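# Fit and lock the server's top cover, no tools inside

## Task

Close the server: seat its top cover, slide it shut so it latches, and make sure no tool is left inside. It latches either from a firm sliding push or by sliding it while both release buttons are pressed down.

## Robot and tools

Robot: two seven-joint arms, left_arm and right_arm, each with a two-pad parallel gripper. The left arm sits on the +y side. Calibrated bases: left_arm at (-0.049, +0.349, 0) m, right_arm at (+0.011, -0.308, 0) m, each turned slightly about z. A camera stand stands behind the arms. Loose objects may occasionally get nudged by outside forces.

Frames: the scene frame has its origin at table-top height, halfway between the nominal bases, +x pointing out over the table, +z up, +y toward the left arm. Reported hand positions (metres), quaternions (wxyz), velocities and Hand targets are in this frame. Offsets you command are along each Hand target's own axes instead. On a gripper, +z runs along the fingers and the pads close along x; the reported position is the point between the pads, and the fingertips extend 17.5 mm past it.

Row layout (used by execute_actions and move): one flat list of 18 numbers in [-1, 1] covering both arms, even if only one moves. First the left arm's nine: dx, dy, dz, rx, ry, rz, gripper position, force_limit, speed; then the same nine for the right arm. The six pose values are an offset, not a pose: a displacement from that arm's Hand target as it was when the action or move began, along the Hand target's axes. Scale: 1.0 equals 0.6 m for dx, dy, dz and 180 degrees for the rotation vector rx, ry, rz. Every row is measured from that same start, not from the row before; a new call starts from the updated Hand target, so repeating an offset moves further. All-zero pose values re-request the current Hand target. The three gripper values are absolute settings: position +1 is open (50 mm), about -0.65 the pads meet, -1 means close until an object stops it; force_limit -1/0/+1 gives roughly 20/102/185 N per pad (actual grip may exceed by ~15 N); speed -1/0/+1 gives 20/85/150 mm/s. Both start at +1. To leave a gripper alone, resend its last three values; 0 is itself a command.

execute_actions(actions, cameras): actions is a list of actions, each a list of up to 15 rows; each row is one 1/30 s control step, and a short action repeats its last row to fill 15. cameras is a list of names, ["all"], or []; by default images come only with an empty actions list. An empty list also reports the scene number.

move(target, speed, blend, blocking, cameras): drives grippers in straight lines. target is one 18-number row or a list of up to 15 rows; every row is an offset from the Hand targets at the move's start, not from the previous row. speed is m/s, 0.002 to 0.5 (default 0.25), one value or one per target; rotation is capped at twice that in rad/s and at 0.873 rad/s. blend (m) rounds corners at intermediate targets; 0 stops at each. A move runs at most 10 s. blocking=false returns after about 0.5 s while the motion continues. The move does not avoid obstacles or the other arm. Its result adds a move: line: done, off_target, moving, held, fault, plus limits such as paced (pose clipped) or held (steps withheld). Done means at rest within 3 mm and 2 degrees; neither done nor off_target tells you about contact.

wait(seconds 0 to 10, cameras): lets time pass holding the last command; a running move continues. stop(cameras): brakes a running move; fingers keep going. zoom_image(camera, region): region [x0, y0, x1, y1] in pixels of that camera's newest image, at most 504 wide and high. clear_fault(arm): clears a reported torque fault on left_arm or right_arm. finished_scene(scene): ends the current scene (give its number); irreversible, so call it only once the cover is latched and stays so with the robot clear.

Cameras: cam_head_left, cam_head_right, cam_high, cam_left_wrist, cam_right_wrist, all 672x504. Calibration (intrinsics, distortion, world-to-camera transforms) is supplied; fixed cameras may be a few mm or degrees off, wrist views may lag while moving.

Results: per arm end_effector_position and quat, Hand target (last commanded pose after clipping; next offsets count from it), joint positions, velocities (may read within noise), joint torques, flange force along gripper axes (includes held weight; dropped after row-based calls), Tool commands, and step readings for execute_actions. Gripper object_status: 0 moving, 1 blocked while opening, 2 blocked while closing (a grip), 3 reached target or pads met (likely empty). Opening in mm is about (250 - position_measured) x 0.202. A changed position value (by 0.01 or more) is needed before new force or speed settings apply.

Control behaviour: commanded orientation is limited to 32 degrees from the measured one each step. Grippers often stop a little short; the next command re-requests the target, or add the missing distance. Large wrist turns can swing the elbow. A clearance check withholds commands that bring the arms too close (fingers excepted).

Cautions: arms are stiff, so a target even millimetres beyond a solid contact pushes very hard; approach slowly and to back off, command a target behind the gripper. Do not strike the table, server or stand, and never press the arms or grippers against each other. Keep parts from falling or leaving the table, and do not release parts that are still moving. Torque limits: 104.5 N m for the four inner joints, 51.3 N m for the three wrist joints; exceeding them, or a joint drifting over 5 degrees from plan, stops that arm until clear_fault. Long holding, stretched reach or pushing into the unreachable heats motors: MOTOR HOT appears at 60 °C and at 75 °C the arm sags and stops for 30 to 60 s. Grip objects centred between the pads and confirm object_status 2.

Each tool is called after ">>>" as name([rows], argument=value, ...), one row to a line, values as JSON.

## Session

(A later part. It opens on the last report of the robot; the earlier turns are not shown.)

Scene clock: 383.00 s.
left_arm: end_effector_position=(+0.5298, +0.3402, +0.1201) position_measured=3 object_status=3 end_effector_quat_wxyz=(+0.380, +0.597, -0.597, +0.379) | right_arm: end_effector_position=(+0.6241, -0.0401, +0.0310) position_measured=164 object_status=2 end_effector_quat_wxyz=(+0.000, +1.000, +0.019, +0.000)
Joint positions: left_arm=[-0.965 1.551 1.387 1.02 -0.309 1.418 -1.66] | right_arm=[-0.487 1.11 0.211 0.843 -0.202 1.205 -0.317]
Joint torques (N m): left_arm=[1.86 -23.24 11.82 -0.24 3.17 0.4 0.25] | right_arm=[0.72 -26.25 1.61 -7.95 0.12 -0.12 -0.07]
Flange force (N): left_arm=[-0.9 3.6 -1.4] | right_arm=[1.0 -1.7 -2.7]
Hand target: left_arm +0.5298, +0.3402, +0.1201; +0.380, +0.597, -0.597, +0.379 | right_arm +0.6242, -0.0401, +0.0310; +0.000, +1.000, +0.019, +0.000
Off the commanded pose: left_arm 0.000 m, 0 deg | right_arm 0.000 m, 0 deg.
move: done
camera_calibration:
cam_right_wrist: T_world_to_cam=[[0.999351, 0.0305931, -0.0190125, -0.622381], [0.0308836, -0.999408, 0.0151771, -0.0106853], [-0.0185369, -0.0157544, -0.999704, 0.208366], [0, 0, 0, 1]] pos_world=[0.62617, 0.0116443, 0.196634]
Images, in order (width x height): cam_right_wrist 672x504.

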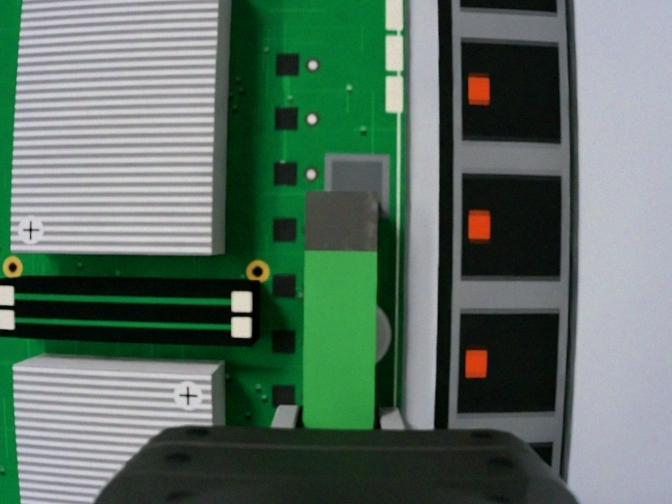

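>>> move([
  [0, 0, 0, 0, 0, 0, 1, 1, 1, 0, 0, -0.1833, 0, 0, 0, -1, -0.6, -0.5],
  [0, 0, 0, 0, 0, 0, 1, 1, 1, -0.2797, 0.5898, -0.1833, 0, 0, 0, -1, -0.6, -0.5],
  [0, 0, 0, 0, 0, 0, 1, 1, 1, -0.2797, 0.5898, -0.02, 0, 0, 0, -1, -0.6, -0.5],
  [0, 0, 0, 0, 0, 0, 1, 1, 1, -0.2797, 0.5898, 0.0117, 0, 0, 0, -1, -0.6, -0.5],
], speed=[0.2, 0.4, 0.2, 0.05], blend=[0.04, 0.04, 0.005, 0], cameras=["cam_head_left", "cam_left_wrist", "cam_right_wrist"])

Scene clock: 391.67 s.
left_arm: end_effector_position=(+0.5298, +0.3402, +0.1201) position_measured=3 object_status=3 end_effector_quat_wxyz=(+0.380, +0.597, -0.597, +0.379) | right_arm: end_effector_position=(+0.4696, -0.3999, +0.0240) position_measured=164 object_status=2 end_effector_quat_wxyz=(+0.000, +1.000, +0.019, +0.000)
Joint positions: left_arm=[-0.965 1.551 1.387 1.02 -0.309 1.418 -1.66] | right_arm=[0.039 0.723 0.216 1.778 -0.231 0.666 0.386]
Joint torques (N m): left_arm=[1.8 -23.15 11.79 -0.21 3.15 0.4 0.25] | right_arm=[0.79 -18.3 1.51 -5 0.18 -0.17 -0.09]
Flange force (N): left_arm=[-0.8 3.2 -1.6] | right_arm=[1.6 -1.5 -3.5]
Hand target: left_arm +0.5298, +0.3402, +0.1201; +0.380, +0.597, -0.597, +0.379 | right_arm +0.4696, -0.3999, +0.0240; +0.000, +1.000, +0.019, +0.000
Off the commanded pose: left_arm 0.000 m, 0 deg | right_arm 0.000 m, 0 deg.
move: done
camera_calibration:
cam_left_wrist: T_world_to_cam=[[-0.0377256, -0.406469, 0.912886, 0.0501429], [-0.999216, 0.00437454, -0.0393455, 0.596773], [0.0119993, -0.913654, -0.406315, 0.520728], [0, 0, 0, 1]] pos_world=[0.591948, 0.493536, 0.189285]
cam_right_wrist: T_world_to_cam=[[0.999351, 0.0305931, -0.0190125, -0.457102], [0.0308836, -0.999408, 0.0151771, -0.365496], [-0.0185369, -0.0157544, -0.999704, 0.192934], [0, 0, 0, 1]] pos_world=[0.47167, -0.348256, 0.189734]
Images, in order (width x height): cam_head_left 672x504, cam_left_wrist 672x504, cam_right_wrist 672x504.

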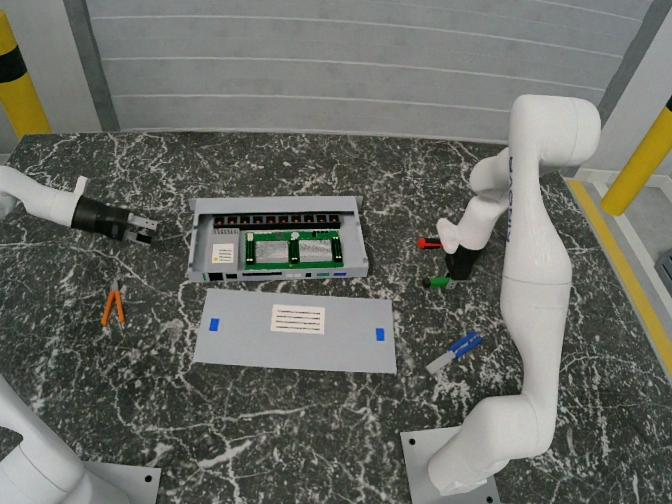

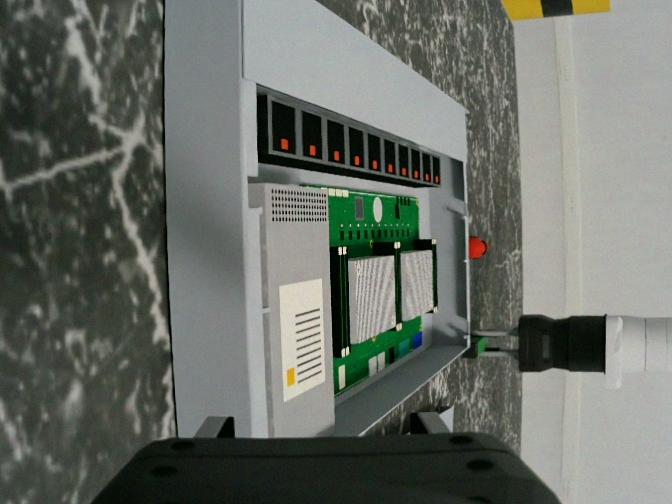

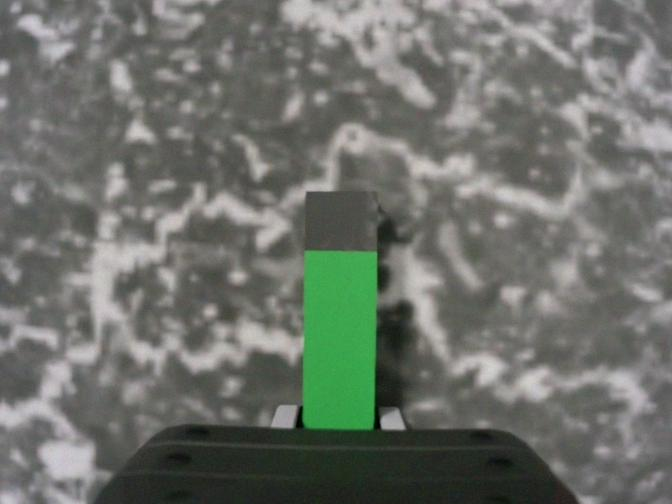

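>>> move(target=[0, 0, 0, 0, 0, 0, 1, 1, 1, 0, 0, 0.004, 0, 0, 0, -1, -0.6, -0.5], speed=0.03)

Scene clock: 394.73 s.
left_arm: end_effector_position=(+0.5298, +0.3402, +0.1201) position_measured=3 object_status=3 end_effector_quat_wxyz=(+0.380, +0.597, -0.597, +0.379) | right_arm: end_effector_position=(+0.4696, -0.3999, +0.0216) position_measured=164 object_status=2 end_effector_quat_wxyz=(+0.000, +1.000, +0.019, +0.000)
Joint positions: left_arm=[-0.965 1.551 1.387 1.02 -0.309 1.418 -1.66] | right_arm=[0.04 0.727 0.214 1.779 -0.232 0.66 0.387]
Joint torques (N m): left_arm=[1.88 -23.2 11.76 -0.27 3.19 0.37 0.22] | right_arm=[0.82 -18.29 1.47 -5.03 0.15 -0.11 -0.05]
Flange force (N): left_arm=[-0.7 3.7 -1.5] | right_arm=[1.2 -1.7 -3.5]
Hand target: left_arm +0.5298, +0.3402, +0.1201; +0.380, +0.597, -0.597, +0.379 | right_arm +0.4696, -0.3999, +0.0216; +0.000, +1.000, +0.019, +0.000
Off the commanded pose: left_arm 0.000 m, 0 deg | right_arm 0.000 m, 0 deg.
move: done

>>> move(target=[0, 0, 0, 0, 0, 0, 1, 1, 1, 0, 0, 0.0038, 0, 0, 0, -1, -0.6, -0.5], speed=0.03)

Scene clock: 398.23 s.
left_arm: end_effector_position=(+0.5298, +0.3402, +0.1201) position_measured=3 object_status=3 end_effector_quat_wxyz=(+0.380, +0.597, -0.597, +0.379) | right_arm: end_effector_position=(+0.4696, -0.3999, +0.0193) position_measured=164 object_status=2 end_effector_quat_wxyz=(+0.000, +1.000, +0.019, +0.000)
Joint positions: left_arm=[-0.965 1.551 1.387 1.02 -0.309 1.418 -1.66] | right_arm=[0.041 0.732 0.213 1.78 -0.234 0.654 0.388]
Joint torques (N m): left_arm=[1.82 -23.23 11.86 -0.27 3.17 0.4 0.26] | right_arm=[0.59 -1.65 -0.58 -5.15 -0.42 -4.96 -0.06]
Flange force (N): left_arm=[-0.8 3.6 -1.4] | right_arm=[-12.9 -4.6 -48.4]
Hand target: left_arm +0.5298, +0.3402, +0.1201; +0.380, +0.597, -0.597, +0.379 | right_arm +0.4696, -0.3999, +0.0194; +0.000, +1.000, +0.019, +0.000
Off the commanded pose: left_arm 0.000 m, 0 deg | right_arm 0.000 m, 0 deg.
move: done

>>> move([
  [0, 0, 0, 0, 0, 0, 1, 1, 1, 0, 0, -0.0016, 0, 0, 0, -1, -0.6, -0.5],
  [0, 0, 0, 0, 0, 0, 1, 1, 1, 0, 0, -0.0016, 0, 0, 0, 1, -0.6, -0.3],
  [0, 0, 0, 0, 0, 0, 1, 1, 1, 0, 0, -0.18, 0, 0, 0, 1, -0.6, -0.3],
  [-0.0443, 0.2788, 0.1447, -0.0474, -0.0128, 0.5110, 1, 1, 1, -0.2480, -0.1817, -0.0665, 0.3217, 0.0216, 0.0389, 1, -0.6, -0.3],
], speed=[0.05, 0.05, 0.2, 0.3], blend=[0, 0, 0.03, 0], cameras=["all"])

Scene clock: 529.93 s.
left_arm: end_effector_position=(+0.3625, +0.2729, +0.0594) position_measured=3 object_status=3 end_effector_quat_wxyz=(-0.020, +0.034, +0.874, -0.485) | right_arm: end_effector_position=(+0.3169, -0.2965, +0.0592) position_measured=3 object_status=3 end_effector_quat_wxyz=(-0.484, +0.874, -0.042, +0.024)
Joint positions: left_arm=[-1.225 1.782 1.612 1.764 -0.845 1.195 -2.787] | right_arm=[0.833 0.908 -0.134 2.057 -0.818 1.045 1.33]
Joint torques (N m): left_arm=[1.81 -15.86 11.82 2.47 2.7 -0.9 0.3] | right_arm=[0.84 -15.21 -2.62 0.82 -0.4 2.71 -0.09]
Flange force (N): left_arm=[3.0 3.2 -1.0] | right_arm=[2.8 -2.4 -2.2]
Hand target: left_arm +0.3624, +0.2729, +0.0594; -0.020, +0.034, +0.874, -0.485 | right_arm +0.3169, -0.2965, +0.0592; -0.484, +0.874, -0.042, +0.024
Off the commanded pose: left_arm 0.000 m, 0 deg | right_arm 0.000 m, 0 deg.
move: done
camera_calibration:
cam_left_wrist: T_world_to_cam=[[-0.993177, 0.114587, -0.0216662, 0.331543], [0.077757, 0.512233, -0.855319, -0.0530981], [-0.0869099, -0.851168, -0.517648, 0.462082], [0, 0, 0, 1]] pos_world=[0.373569, 0.382517, 0.200963]
cam_right_wrist: T_world_to_cam=[[0.996358, -0.0838866, -0.0152879, -0.340189], [-0.0583198, -0.539625, -0.839883, -0.0426796], [0.0622052, 0.837716, -0.542552, 0.42723], [0, 0, 0, 1]] pos_world=[0.309885, -0.409465, 0.190748]

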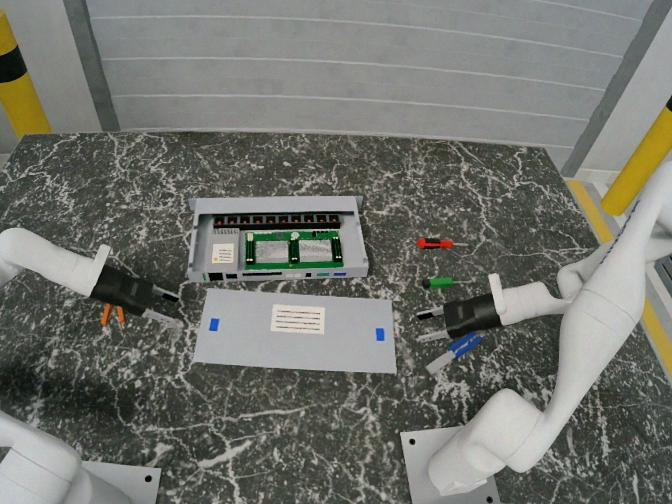

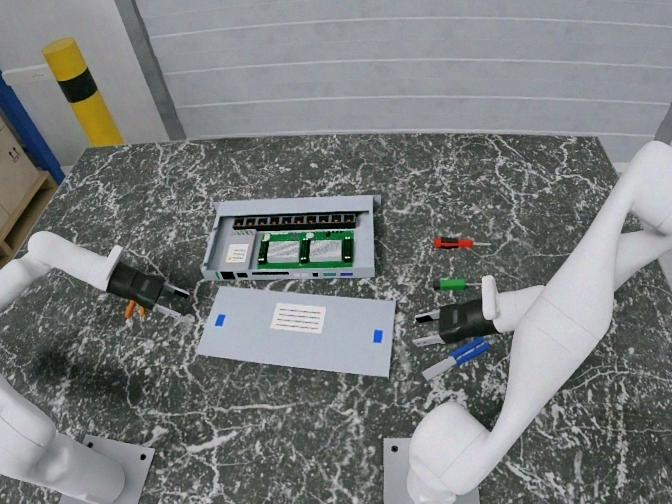

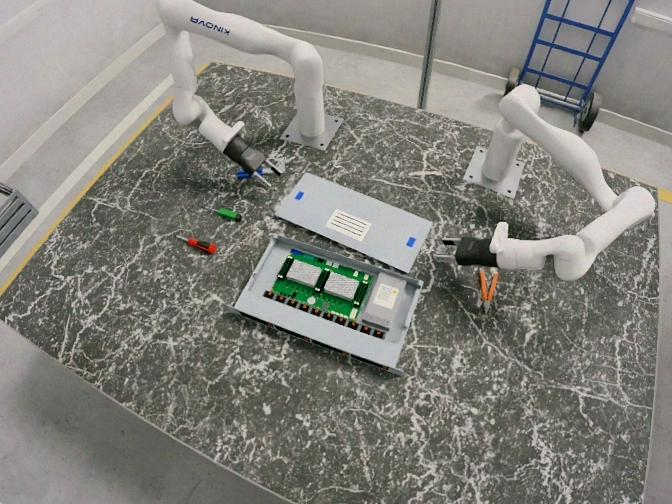

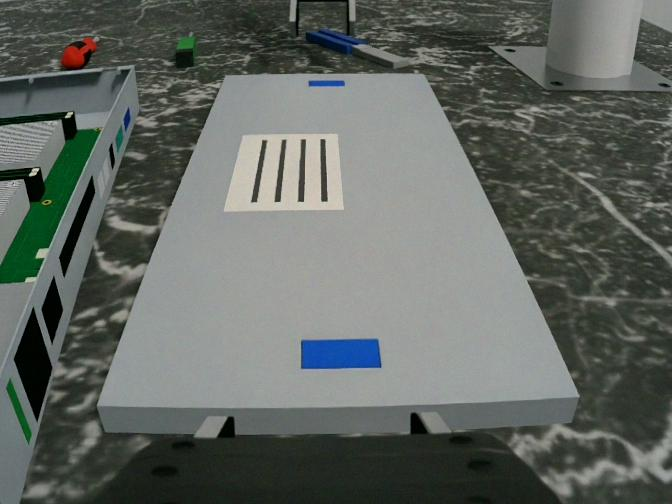

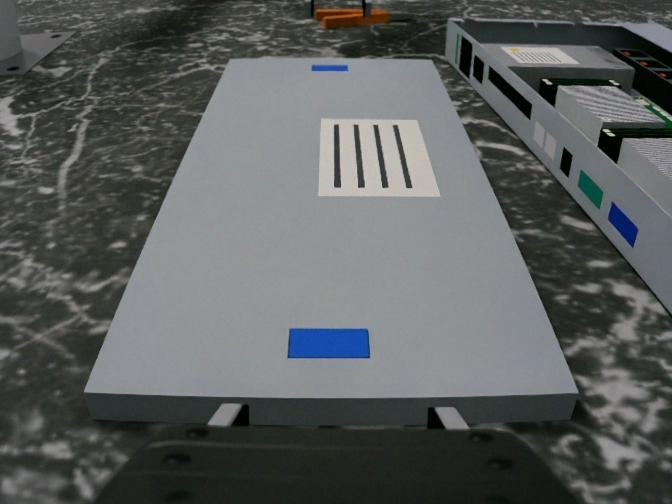

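>>> zoom_image(camera="cam_left_wrist", region=[80, 380, 600, 460])

>>> zoom_image(camera="cam_right_wrist", region=[190, 380, 500, 450])

Region (80, 380, 600, 460) is 520x80 pixels. A region can be at most 504 by 504 pixels.

Scaled by 1.626.

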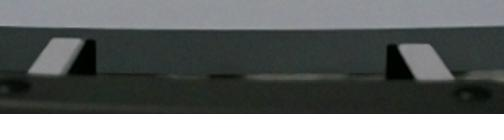

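>>> move(target=[0, 0.0594, 0.0371, 0, 0, 0, 1, 1, 1, 0, 0.0594, 0.0371, 0, -0.0033, -0.0021, 1, -0.6, -0.3], speed=0.1, cameras=["cam_left_wrist", "cam_right_wrist"])

>>> zoom_image(camera="cam_left_wrist", region=[180, 340, 480, 450])

>>> zoom_image(camera="cam_right_wrist", region=[180, 340, 480, 450])

Scene clock: 571.90 s.
left_arm: end_effector_position=(+0.3624, +0.2729, +0.0174) position_measured=3 object_status=3 end_effector_quat_wxyz=(-0.019, +0.034, +0.874, -0.485) | right_arm: end_effector_position=(+0.3169, -0.2964, +0.0174) position_measured=3 object_status=3 end_effector_quat_wxyz=(-0.484, +0.874, -0.037, +0.021)
Joint positions: left_arm=[-1.232 1.848 1.556 1.741 -0.9 1.183 -2.84] | right_arm=[0.832 1.021 -0.138 2.023 -0.827 0.987 1.389]
Joint torques (N m): left_arm=[3.27 -12.94 2.22 -0.76 -3.23 -0.28 0.81] | right_arm=[-5.86 4.78 7.69 -6.82 1.12 -18.39 -0.11]
Flange force (N): left_arm=[9.5 -16.6 -17.9] | right_arm=[-4.2 -65.7 -67.0]
Hand target: left_arm +0.3624, +0.2728, +0.0174; -0.020, +0.034, +0.874, -0.485 | right_arm +0.3169, -0.2965, +0.0172; -0.484, +0.874, -0.037, +0.021
Off the commanded pose: left_arm 0.000 m, 0 deg | right_arm 0.000 m, 0 deg.
move: done
camera_calibration:
cam_left_wrist: T_world_to_cam=[[-0.993177, 0.11456, -0.0218121, 0.33058], [0.0778679, 0.512226, -0.855313, -0.0889166], [-0.0868116, -0.851176, -0.517652, 0.440265], [0, 0, 0, 1]] pos_world=[0.373468, 0.382418, 0.159063]
cam_right_wrist: T_world_to_cam=[[0.997317, -0.0716548, -0.0149565, -0.3376], [-0.0514008, -0.540072, -0.840047, -0.0801249], [0.0521159, 0.838563, -0.542307, 0.407899], [0, 0, 0, 1]] pos_world=[0.311318, -0.409513, 0.148848]
Images, in order (width x height): cam_left_wrist 672x504, cam_right_wrist 672x504.

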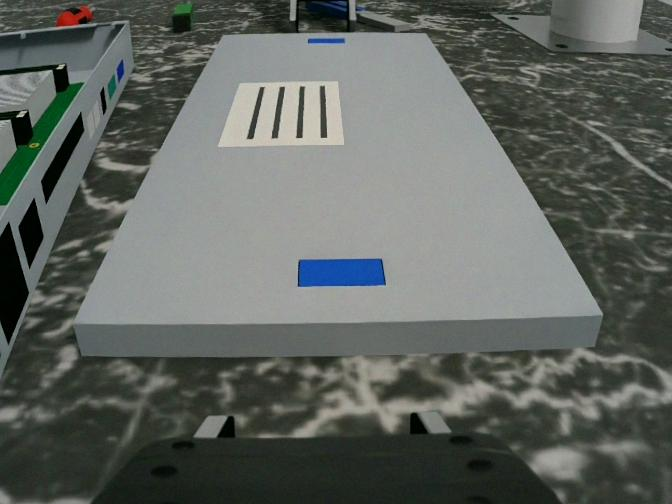

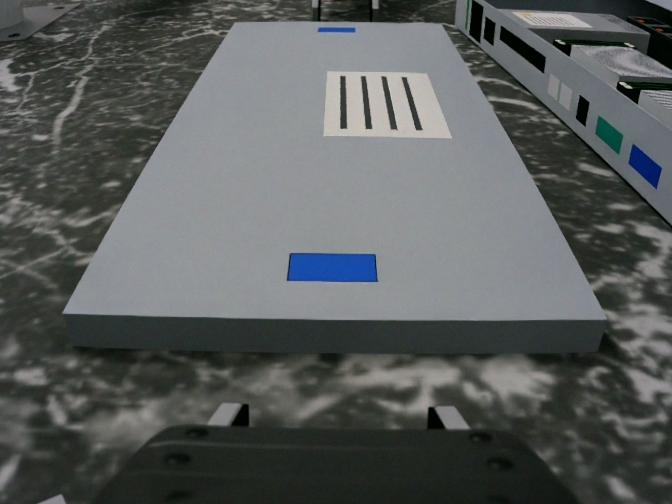

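Scaled by 1.680.

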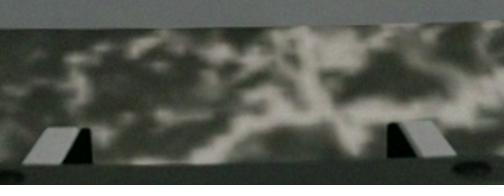

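Scaled by 1.680.

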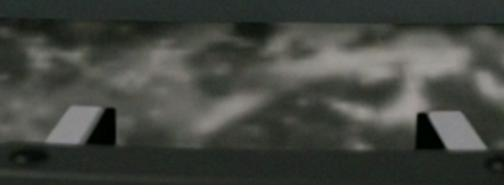

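>>> move([
  [0, -0.0037, -0.0023, 0, 0, 0, 1, 1, 1, 0, -0.0057, -0.0035, 0, 0, 0, 1, -0.6, -0.3],
  [0.0093, -0.0355, 0.0486, 0, 0, 0, 1, 1, 1, -0.0025, -0.0313, 0.0375, 0, 0, 0, 1, -0.6, -0.3],
], speed=[0.05, 0.06], cameras=["cam_left_wrist", "cam_right_wrist"])

>>> zoom_image(camera="cam_left_wrist", region=[180, 340, 480, 450])

>>> zoom_image(camera="cam_right_wrist", region=[180, 340, 480, 450])

Scene clock: 606.43 s.
left_arm: end_effector_position=(+0.3540, +0.2373, +0.0200) position_measured=3 object_status=3 end_effector_quat_wxyz=(-0.020, +0.034, +0.874, -0.485) | right_arm: end_effector_position=(+0.3178, -0.2675, +0.0212) position_measured=3 object_status=3 end_effector_quat_wxyz=(-0.484, +0.874, -0.037, +0.021)
Joint positions: left_arm=[-1.197 1.845 1.539 1.822 -0.937 1.093 -2.759] | right_arm=[0.802 1.009 -0.179 2.085 -0.888 0.922 1.409]
Joint torques (N m): left_arm=[1.78 -15.03 11.68 3.43 2.58 -0.96 0.3] | right_arm=[0.82 -15.06 -3.2 1.9 -0.18 2.79 -0.1]
Flange force (N): left_arm=[3.6 3.6 -0.8] | right_arm=[3.0 -2.4 -2.6]
Hand target: left_arm +0.3540, +0.2374, +0.0200; -0.020, +0.034, +0.874, -0.485 | right_arm +0.3178, -0.2675, +0.0212; -0.484, +0.874, -0.037, +0.021
Off the commanded pose: left_arm 0.000 m, 0 deg | right_arm 0.000 m, 0 deg.
move: done
camera_calibration:
cam_left_wrist: T_world_to_cam=[[-0.993168, 0.114676, -0.0216233, 0.326285], [0.0777662, 0.512225, -0.855323, -0.0679012], [-0.0870092, -0.851161, -0.517643, 0.410679], [0, 0, 0, 1]] pos_world=[0.365069, 0.346917, 0.161563]
cam_right_wrist: T_world_to_cam=[[0.997312, -0.0716875, -0.0151424, -0.336343], [-0.0515961, -0.540409, -0.839819, -0.0612432], [0.0520214, 0.838343, -0.542655, 0.385649], [0, 0, 0, 1]] pos_world=[0.312217, -0.380514, 0.152748]
Images, in order (width x height): cam_left_wrist 672x504, cam_right_wrist 672x504.

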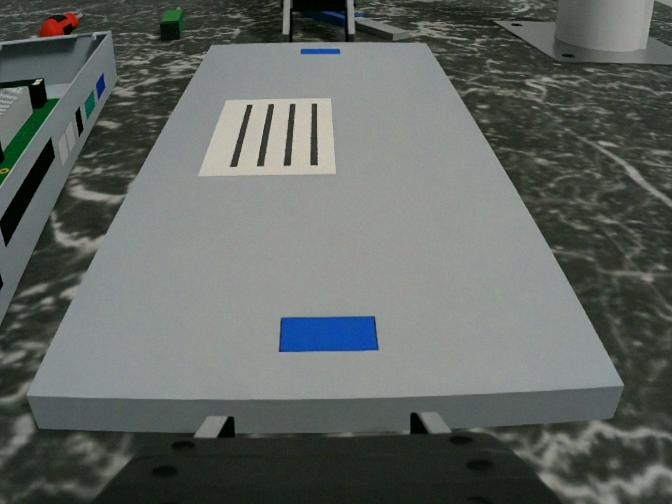

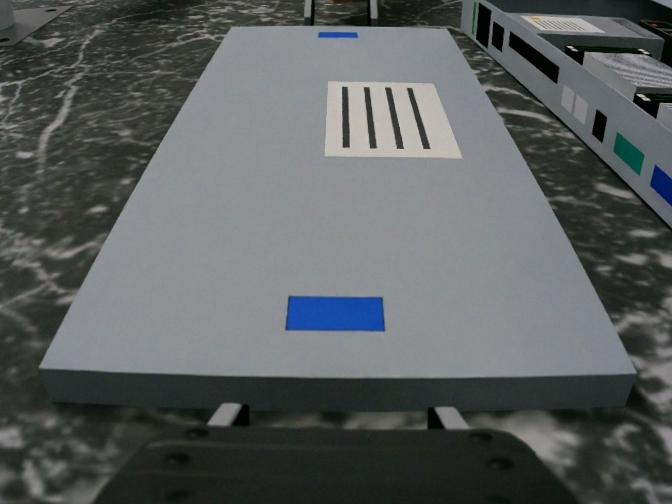

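Scaled by 1.680.

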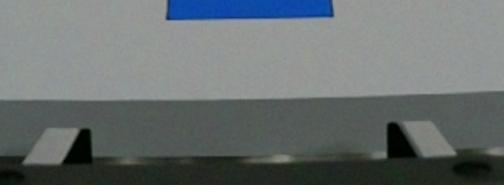

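Scaled by 1.680.

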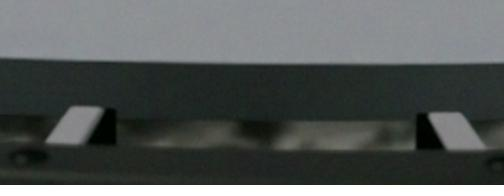

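>>> move(target=[0, -0.0031, 0.0049, 0, 0, 0, 1, 1, 1, 0, -0.0088, 0.0141, 0, 0, 0, 1, -0.6, -0.3], speed=0.03)

Scene clock: 616.33 s.
left_arm: end_effector_position=(+0.3537, +0.2339, +0.0200) position_measured=3 object_status=3 end_effector_quat_wxyz=(-0.020, +0.034, +0.874, -0.485) | right_arm: end_effector_position=(+0.3187, -0.2575, +0.0212) position_measured=3 object_status=3 end_effector_quat_wxyz=(-0.484, +0.874, -0.037, +0.021)
Joint positions: left_arm=[-1.192 1.845 1.537 1.827 -0.941 1.085 -2.751] | right_arm=[0.791 1.01 -0.195 2.103 -0.912 0.898 1.418]
Joint torques (N m): left_arm=[1.84 -14.93 11.69 3.38 2.59 -0.97 0.28] | right_arm=[0.84 -14.9 -3.35 2.08 -0.18 2.77 -0.09]
Flange force (N): left_arm=[3.9 3.6 -0.8] | right_arm=[3.3 -2.3 -2.9]
Hand target: left_arm +0.3537, +0.2339, +0.0200; -0.020, +0.034, +0.874, -0.485 | right_arm +0.3187, -0.2575, +0.0212; -0.484, +0.874, -0.037, +0.021
Off the commanded pose: left_arm 0.000 m, 0 deg | right_arm 0.000 m, 0 deg.
move: done

>>> move(target=[0, -0.0031, 0.0049, 0, 0, 0, 1, 1, 1, 0, -0.0035, 0.0057, 0, 0, 0, 1, -0.6, -0.3], speed=0.03)

Scene clock: 619.70 s.
left_arm: end_effector_position=(+0.3534, +0.2305, +0.0201) position_measured=3 object_status=3 end_effector_quat_wxyz=(-0.020, +0.034, +0.874, -0.485) | right_arm: end_effector_position=(+0.3190, -0.2535, +0.0212) position_measured=3 object_status=3 end_effector_quat_wxyz=(-0.484, +0.874, -0.037, +0.021)
Joint positions: left_arm=[-1.187 1.845 1.536 1.832 -0.945 1.076 -2.744] | right_arm=[0.787 1.01 -0.202 2.11 -0.922 0.889 1.421]
Joint torques (N m): left_arm=[1.86 -14.96 11.65 3.48 2.53 -0.97 0.3] | right_arm=[0.81 -14.93 -3.39 2.08 -0.17 2.73 -0.05]
Flange force (N): left_arm=[3.6 3.8 -0.9] | right_arm=[3.3 -2.2 -2.9]
Hand target: left_arm +0.3534, +0.2305, +0.0201; -0.020, +0.034, +0.874, -0.485 | right_arm +0.3190, -0.2535, +0.0212; -0.484, +0.874, -0.037, +0.021
Off the commanded pose: left_arm 0.000 m, 0 deg | right_arm 0.000 m, 0 deg.
move: done

>>> move(target=[0, -0.0027, 0.0042, 0, 0, 0, 1, 1, 1, 0, -0.0027, 0.0042, 0, 0, 0, 1, -0.6, -0.3], speed=0.03, cameras=["cam_left_wrist", "cam_right_wrist"])

>>> zoom_image(camera="cam_left_wrist", region=[180, 370, 480, 450])

>>> zoom_image(camera="cam_right_wrist", region=[180, 370, 480, 450])

Scene clock: 623.73 s.
left_arm: end_effector_position=(+0.3532, +0.2275, +0.0201) position_measured=3 object_status=3 end_effector_quat_wxyz=(-0.020, +0.034, +0.874, -0.485) | right_arm: end_effector_position=(+0.3193, -0.2506, +0.0212) position_measured=3 object_status=3 end_effector_quat_wxyz=(-0.484, +0.874, -0.037, +0.021)
Joint positions: left_arm=[-1.183 1.845 1.534 1.837 -0.948 1.069 -2.738] | right_arm=[0.784 1.011 -0.207 2.115 -0.93 0.881 1.424]
Joint torques (N m): left_arm=[1.89 -14.84 11.71 3.42 2.56 -1 0.24] | right_arm=[0.82 -14.81 -3.4 2.1 -0.15 2.77 -0.1]
Flange force (N): left_arm=[4.0 3.6 -0.8] | right_arm=[3.2 -2.4 -2.8]
Hand target: left_arm +0.3532, +0.2275, +0.0201; -0.020, +0.034, +0.874, -0.485 | right_arm +0.3193, -0.2506, +0.0212; -0.484, +0.874, -0.037, +0.021
Off the commanded pose: left_arm 0.000 m, 0 deg | right_arm 0.000 m, 0 deg.
move: done
camera_calibration:
cam_left_wrist: T_world_to_cam=[[-0.993177, 0.114587, -0.0216662, 0.326671], [0.077757, 0.512233, -0.855319, -0.0625969], [-0.0869099, -0.851168, -0.517648, 0.402253], [0, 0, 0, 1]] pos_world=[0.364269, 0.337017, 0.161763]
cam_right_wrist: T_world_to_cam=[[0.997312, -0.0716827, -0.0151517, -0.336524], [-0.0515941, -0.540293, -0.839894, -0.051985], [0.0520195, 0.838418, -0.542539, 0.371418], [0, 0, 0, 1]] pos_world=[0.313617, -0.363614, 0.152748]
Images, in order (width x height): cam_left_wrist 672x504, cam_right_wrist 672x504.

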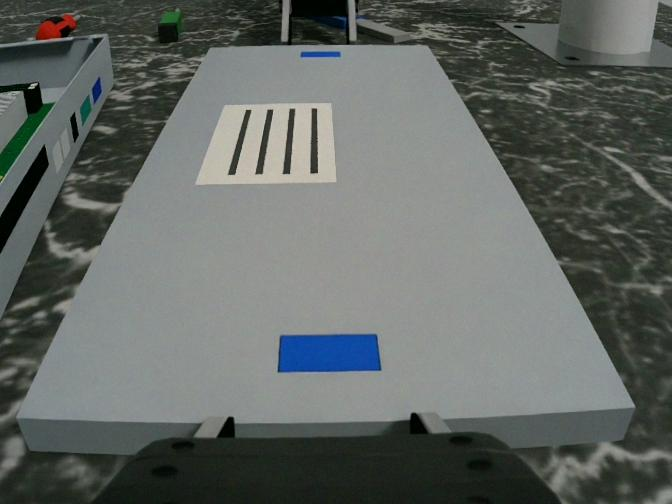

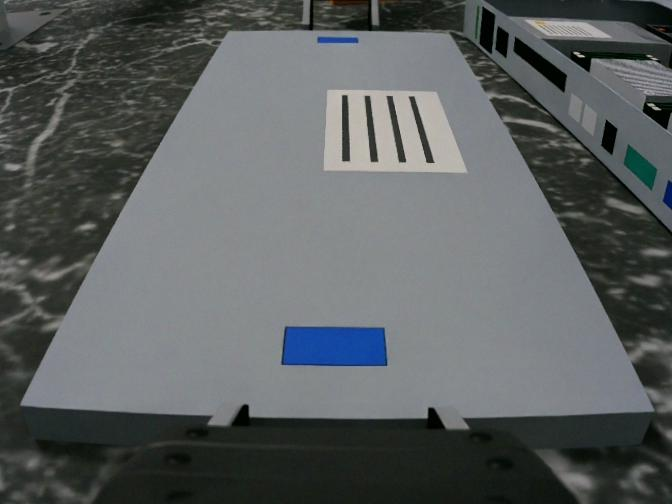

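Scaled by 1.680.

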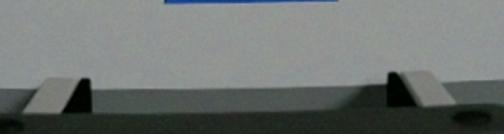

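Scaled by 1.680.

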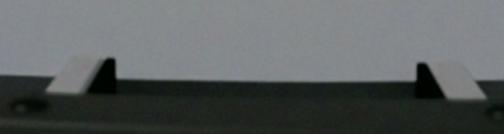

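>>> move([
  [0, -0.0051, -0.0169, 0, 0, 0, 1, 1, 1, 0, -0.0025, -0.0212, 0, 0, 0, 1, -0.6, -0.3],
  [-0.0028, -0.0043, 0.0069, -0.3111, 0, 0, 1, 1, 1, 0, -0.002, 0.0023, -0.3111, 0, 0, 1, -0.6, -0.3],
], speed=[0.1, 0.2], cameras=["cam_head_left", "cam_high", "cam_left_wrist", "cam_right_wrist"])

>>> zoom_image(camera="cam_left_wrist", region=[180, 330, 480, 450])

>>> zoom_image(camera="cam_right_wrist", region=[180, 330, 480, 450])

Scene clock: 722.50 s.
left_arm: end_effector_position=(+0.3545, +0.2225, +0.0201) position_measured=3 object_status=3 end_effector_quat_wxyz=(-0.001, +0.039, +0.999, -0.018) | right_arm: end_effector_position=(+0.3194, -0.2488, +0.0215) position_measured=3 object_status=3 end_effector_quat_wxyz=(-0.017, +0.999, -0.042, +0.001)
Joint positions: left_arm=[-0.558 1.143 1.303 1.963 -1.237 1.146 -1.887] | right_arm=[-0.482 0.553 0.38 2.304 -0.659 0.381 0.347]
Joint torques (N m): left_arm=[1.74 -16.24 9.62 -2.44 0.21 -0.04 0.28] | right_arm=[0.9 -12.03 1.45 -2.28 0.11 -0.11 -0.01]
Flange force (N): left_arm=[-0.8 4.6 0.7] | right_arm=[0.6 -3.8 -7.0]
Hand target: left_arm +0.3545, +0.2225, +0.0201; -0.001, +0.039, +0.999, -0.018 | right_arm +0.3194, -0.2488, +0.0215; -0.017, +0.999, -0.042, +0.001
Off the commanded pose: left_arm 0.000 m, 0 deg | right_arm 0.000 m, 0 deg.
move: done
camera_calibration:
cam_left_wrist: T_world_to_cam=[[-0.992908, 0.117502, 0.0180957, 0.326962], [0.116478, 0.991939, -0.0498974, -0.196812], [-0.0238129, -0.0474358, -0.99859, 0.206585], [0, 0, 0, 1]] pos_world=[0.352487, 0.166606, 0.190557]
cam_right_wrist: T_world_to_cam=[[0.995744, -0.090203, -0.0189094, -0.340624], [-0.0905733, -0.995694, -0.0197399, -0.16923], [-0.0170474, 0.0213686, -0.999626, 0.19864], [0, 0, 0, 1]] pos_world=[0.327232, -0.203471, 0.188784]
Images, in order (width x height): cam_head_left 672x504, cam_high 672x504, cam_left_wrist 672x504, cam_right_wrist 672x504.

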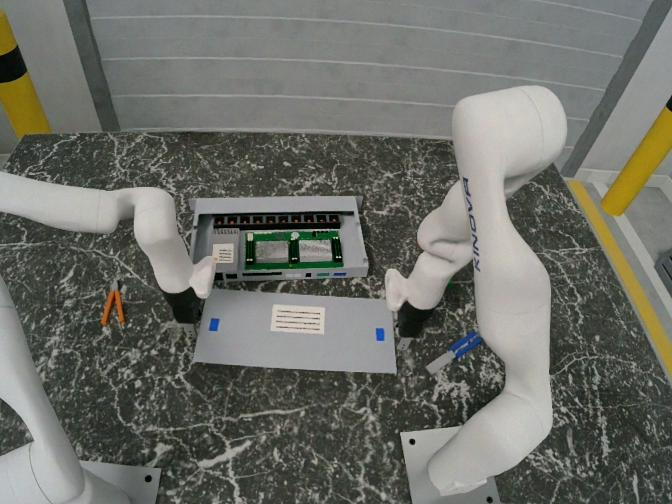

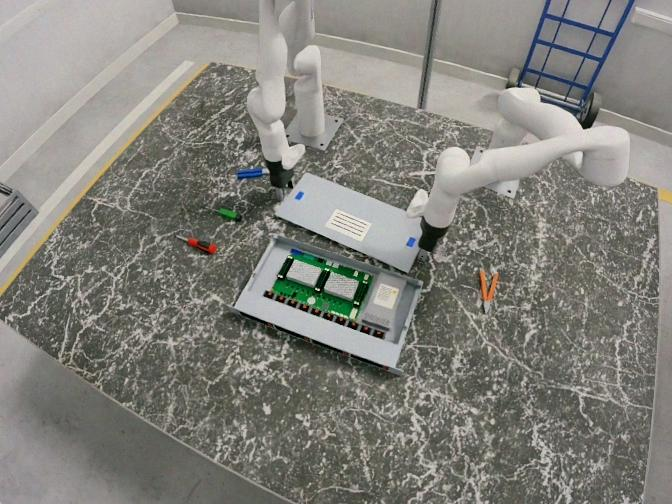

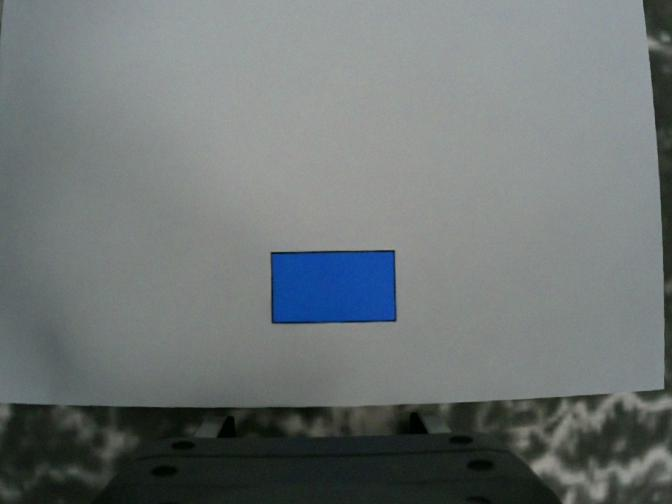

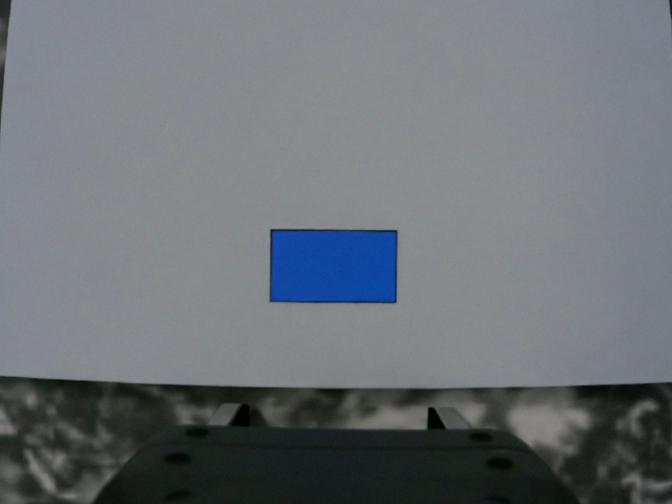

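Scaled by 1.680.

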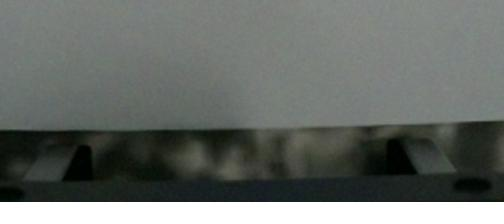

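Scaled by 1.680.

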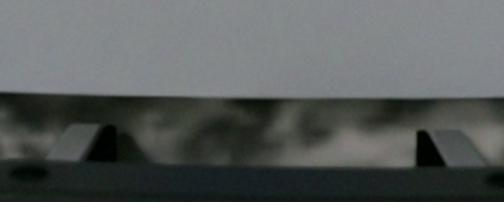

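>>> move(target=[0, -0.005, 0.0002, 0, 0, 0, 1, 1, 1, 0, -0.0083, 0.0003, 0, 0, 0, 1, -0.6, -0.3], speed=0.03)

Scene clock: 731.57 s.
left_arm: end_effector_position=(+0.3543, +0.2195, +0.0201) position_measured=3 object_status=3 end_effector_quat_wxyz=(-0.001, +0.039, +0.999, -0.018) | right_arm: end_effector_position=(+0.3198, -0.2438, +0.0215) position_measured=3 object_status=3 end_effector_quat_wxyz=(-0.017, +0.999, -0.042, +0.001)
Joint positions: left_arm=[-0.55 1.143 1.302 1.961 -1.236 1.146 -1.881] | right_arm=[-0.499 0.555 0.383 2.301 -0.66 0.383 0.332]
Joint torques (N m): left_arm=[1.82 -16.28 9.6 -2.48 0.19 -0.01 0.27] | right_arm=[0.78 -12.08 1.37 -2.24 0.14 -0.12 -0.04]
Flange force (N): left_arm=[-0.7 4.8 0.6] | right_arm=[0.9 -3.4 -6.9]
Hand target: left_arm +0.3543, +0.2195, +0.0201; -0.001, +0.039, +0.999, -0.018 | right_arm +0.3198, -0.2438, +0.0215; -0.017, +0.999, -0.042, +0.001
Off the commanded pose: left_arm 0.000 m, 0 deg | right_arm 0.000 m, 0 deg.
move: done

>>> move(target=[0, -0.0042, 0.0002, 0, 0, 0, 1, 1, 1, 0, -0.005, 0.0002, 0, 0, 0, 1, -0.6, -0.3], speed=0.03)

Scene clock: 734.10 s.
left_arm: end_effector_position=(+0.3541, +0.2171, +0.0200) position_measured=3 object_status=3 end_effector_quat_wxyz=(-0.001, +0.039, +0.999, -0.018) | right_arm: end_effector_position=(+0.3201, -0.2409, +0.0214) position_measured=3 object_status=3 end_effector_quat_wxyz=(-0.017, +0.999, -0.042, +0.001)
Joint positions: left_arm=[-0.544 1.143 1.301 1.959 -1.236 1.146 -1.877] | right_arm=[-0.51 0.556 0.385 2.298 -0.661 0.385 0.324]
Joint torques (N m): left_arm=[6.42 -13.52 13.19 -2.5 1.4 -3.93 0.67] | right_arm=[-2.93 -13.34 -3.95 -5.32 -2.22 1.07 -0.62]
Flange force (N): left_arm=[-1.4 16.6 -3.4] | right_arm=[0.3 10.6 -13.8]
Hand target: left_arm +0.3541, +0.2170, +0.0201; -0.001, +0.039, +0.999, -0.018 | right_arm +0.3201, -0.2408, +0.0215; -0.017, +0.999, -0.042, +0.001
Off the commanded pose: left_arm 0.000 m, 0 deg | right_arm 0.000 m, 0 deg.
move: done

>>> move(target=[0, -0.0012, 0, 0, 0, 0, 1, 1, 1, 0, -0.0012, 0, 0, 0, 0, 1, -0.6, -0.3], speed=0.02)

Scene clock: 737.93 s.
left_arm: end_effector_position=(+0.3540, +0.2163, +0.0201) position_measured=3 object_status=3 end_effector_quat_wxyz=(-0.001, +0.039, +0.999, -0.018) | right_arm: end_effector_position=(+0.3201, -0.2401, +0.0215) position_measured=3 object_status=3 end_effector_quat_wxyz=(-0.017, +0.999, -0.042, +0.001)
Joint positions: left_arm=[-0.542 1.143 1.301 1.958 -1.236 1.146 -1.875] | right_arm=[-0.512 0.556 0.385 2.298 -0.661 0.386 0.321]
Joint torques (N m): left_arm=[11.03 -10.9 17.02 -3.4 2.16 -8.16 1.07] | right_arm=[-6.94 -14.02 -9.22 -8.22 -4.49 2.06 -1.04]
Flange force (N): left_arm=[0.0 29.0 -7.7] | right_arm=[0.0 25.1 -21.9]
Hand target: left_arm +0.3540, +0.2162, +0.0201; -0.001, +0.039, +0.999, -0.018 | right_arm +0.3201, -0.2401, +0.0215; -0.017, +0.999, -0.042, +0.001
Off the commanded pose: left_arm 0.000 m, 0 deg | right_arm 0.000 m, 0 deg.
move: done

>>> move([
  [0, -0.0012, 0, 0, 0, 0, 1, 1, 1, 0, -0.0012, 0, 0, 0, 0, 1, -0.6, -0.3],
  [0, -0.0012, -0.02, 0, 0, 0, 1, 1, 1, 0, -0.0012, -0.02, 0, 0, 0, 1, -0.6, -0.3],
], speed=[0.02, 0.02], cameras=["cam_head_left", "cam_head_right", "cam_right_wrist"])

Scene clock: 745.57 s.
left_arm: end_effector_position=(+0.3540, +0.2160, +0.0321) position_measured=3 object_status=3 end_effector_quat_wxyz=(-0.001, +0.039, +0.999, -0.018) | right_arm: end_effector_position=(+0.3202, -0.2398, +0.0335) position_measured=3 object_status=3 end_effector_quat_wxyz=(-0.017, +0.999, -0.042, +0.001)
Joint positions: left_arm=[-0.548 1.124 1.323 1.951 -1.208 1.162 -1.889] | right_arm=[-0.549 0.527 0.432 2.29 -0.624 0.429 0.287]
Joint torques (N m): left_arm=[13.51 -12.78 22.19 -4.38 3.63 -10.05 1.17] | right_arm=[-7.28 -17.38 -8.83 -8.6 -5.02 2.87 -1.05]
Flange force (N): left_arm=[-1.5 35.1 3.9] | right_arm=[1.3 26.4 -7.5]
Hand target: left_arm +0.3540, +0.2160, +0.0321; -0.001, +0.039, +0.999, -0.018 | right_arm +0.3202, -0.2398, +0.0335; -0.017, +0.999, -0.042, +0.001
Off the commanded pose: left_arm 0.000 m, 0 deg | right_arm 0.000 m, 0 deg.
move: done
camera_calibration:
cam_right_wrist: T_world_to_cam=[[0.995744, -0.090203, -0.0189094, -0.34028], [-0.0905733, -0.995694, -0.0197399, -0.159966], [-0.0170474, 0.0213686, -0.999626, 0.210555], [0, 0, 0, 1]] pos_world=[0.327932, -0.194471, 0.200884]
Images, in order (width x height): cam_head_left 672x504, cam_head_right 672x504, cam_right_wrist 672x504.

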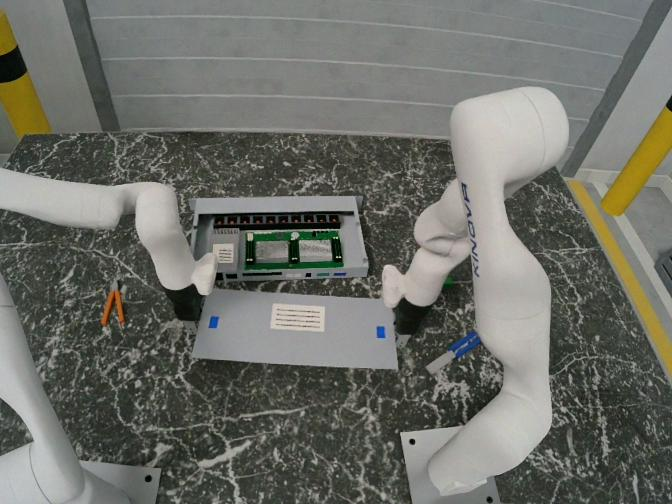

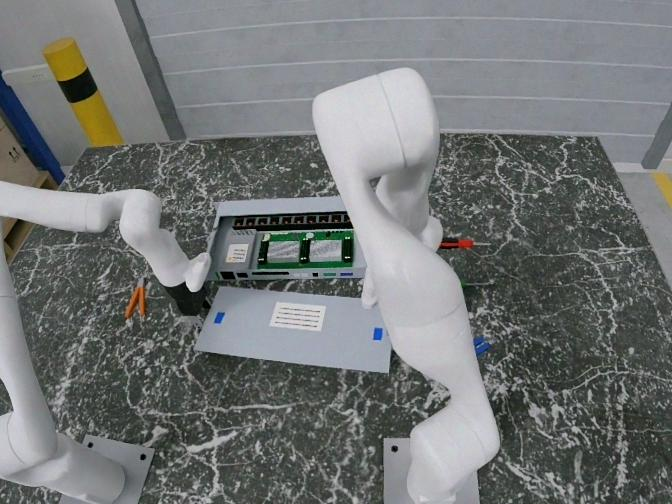

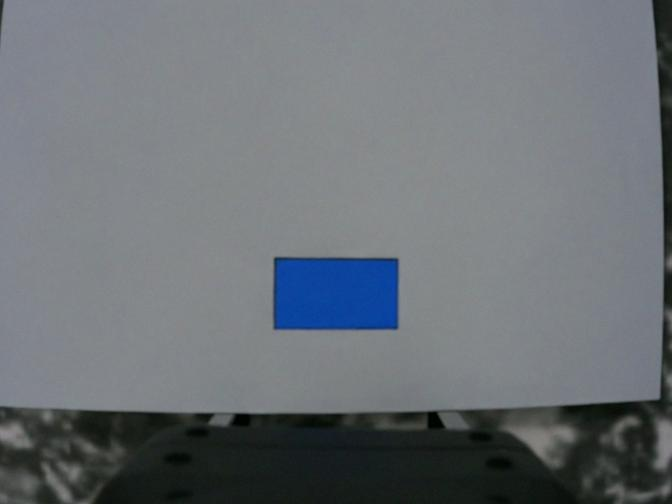

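>>> move(target=[0, -0.0032, -0.0666, 0, 0, 0, 1, 1, 1, 0, -0.0032, -0.0666, 0, 0, 0, 1, -0.6, -0.3], speed=0.05)

Scene clock: 790.07 s.
left_arm: end_effector_position=(+0.3540, +0.2155, +0.0721) position_measured=3 object_status=3 end_effector_quat_wxyz=(-0.001, +0.039, +0.999, -0.018) | right_arm: end_effector_position=(+0.3202, -0.2392, +0.0735) position_measured=3 object_status=3 end_effector_quat_wxyz=(-0.017, +0.999, -0.042, +0.001)
Joint positions: left_arm=[-0.571 1.063 1.395 1.92 -1.117 1.222 -1.936] | right_arm=[-0.659 0.429 0.564 2.254 -0.495 0.566 0.168]
Joint torques (N m): left_arm=[16.98 -11.71 24.94 -6.76 5.2 -12.96 1.56] | right_arm=[-9.76 -17.31 -10.89 -11.09 -8.32 2.23 -1.34]
Flange force (N): left_arm=[-1.4 44.2 3.6] | right_arm=[-0.5 36.3 -8.1]
Hand target: left_arm +0.3540, +0.2155, +0.0721; -0.001, +0.039, +0.999, -0.018 | right_arm +0.3202, -0.2392, +0.0735; -0.017, +0.999, -0.042, +0.001
Off the commanded pose: left_arm 0.000 m, 0 deg | right_arm 0.000 m, 0 deg.
move: done

>>> move(target=[-0.0633, 0.0188, -0.0007, 0, -0.0003, -0.0072, 1, 1, 1, 0.0798, -0.0205, 0.0007, 0, -0.0003, -0.0072, 1, -0.6, -0.3], speed=0.06)

Scene clock: 800.27 s.
left_arm: end_effector_position=(+0.3927, +0.2237, +0.0721) position_measured=3 object_status=3 end_effector_quat_wxyz=(-0.001, +0.028, +0.999, -0.018) | right_arm: end_effector_position=(+0.3689, -0.2310, +0.0735) position_measured=3 object_status=3 end_effector_quat_wxyz=(-0.017, +0.999, -0.031, +0.001)
Joint positions: left_arm=[-0.565 1.096 1.375 1.8 -1.118 1.263 -2.02] | right_arm=[-0.618 0.509 0.552 2.1 -0.496 0.65 0.182]
Joint torques (N m): left_arm=[16.04 -16.28 26.1 -11.13 1.99 -13.9 1.45] | right_arm=[-14.1 -18.98 -15.31 -13.55 -11.37 1.5 -1.68]
Flange force (N): left_arm=[12.8 41.6 4.0] | right_arm=[-3.4 45.0 -13.5]
Hand target: left_arm +0.3928, +0.2238, +0.0721; -0.001, +0.028, +0.999, -0.018 | right_arm +0.3690, -0.2310, +0.0735; -0.017, +0.999, -0.031, +0.001
Off the commanded pose: left_arm 0.000 m, 0 deg | right_arm 0.000 m, 0 deg.
move: done

>>> move(target=[-0.1275, 0.0350, -0.0012, 0, -0.0005, -0.0144, 1, 1, 1, 0.1607, -0.0372, 0.0013, 0, -0.0005, -0.0144, 1, -0.6, -0.3], speed=0.07, cameras=["cam_head_left", "cam_head_right", "cam_high"])

>>> zoom_image(camera="cam_head_left", region=[170, 180, 410, 360])

Scene clock: 813.50 s.
left_arm: end_effector_position=(+0.4703, +0.2404, +0.0720) position_measured=3 object_status=3 end_effector_quat_wxyz=(-0.001, +0.006, +1.000, -0.018) | right_arm: end_effector_position=(+0.4665, -0.2147, +0.0735) position_measured=3 object_status=3 end_effector_quat_wxyz=(-0.017, +1.000, -0.008, +0.000)
Joint positions: left_arm=[-0.524 1.16 1.338 1.531 -1.12 1.345 -2.184] | right_arm=[-0.54 0.672 0.531 1.768 -0.491 0.829 0.183]
Joint torques (N m): left_arm=[1.81 -19.87 10.38 -3.61 0.26 -0.02 0.29] | right_arm=[0.82 -16.92 3.04 -5.65 0.02 -0.11 -0.03]
Flange force (N): left_arm=[0.2 3.9 0.1] | right_arm=[-0.3 -2.0 -3.8]
Hand target: left_arm +0.4703, +0.2404, +0.0720; -0.001, +0.006, +1.000, -0.018 | right_arm +0.4666, -0.2147, +0.0735; -0.017, +1.000, -0.008, +0.000
Off the commanded pose: left_arm 0.000 m, 0 deg | right_arm 0.000 m, 0 deg.
move: done
Images, in order (width x height): cam_head_left 672x504, cam_head_right 672x504, cam_high 672x504.

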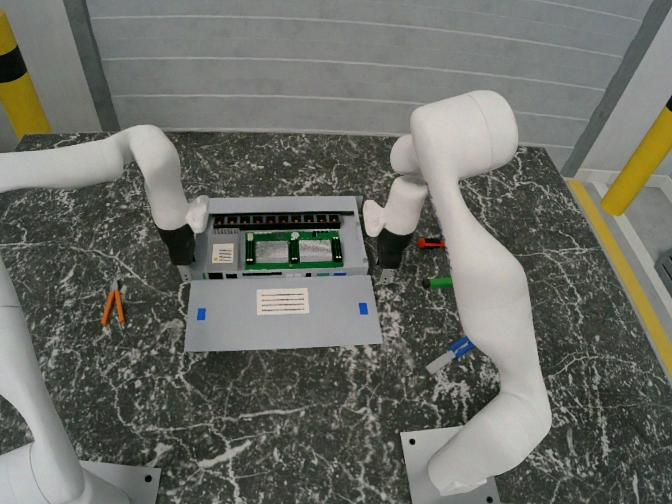

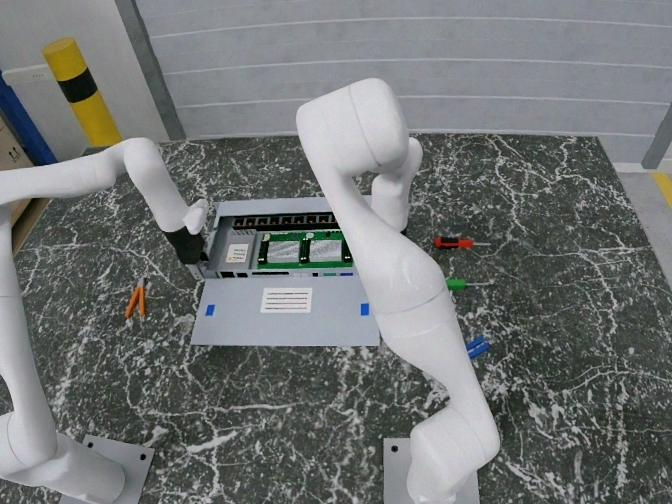

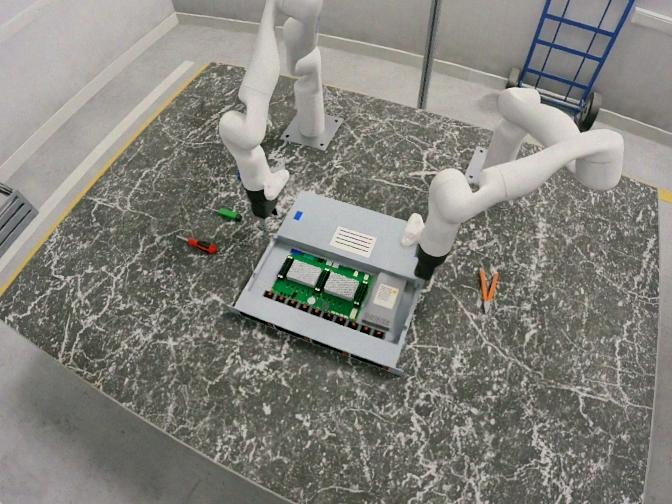

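Scaled by 2.100 from the camera's 672x504 image, which has a finer 960x720 frame.

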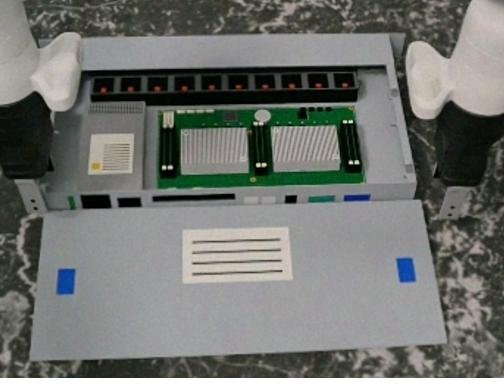

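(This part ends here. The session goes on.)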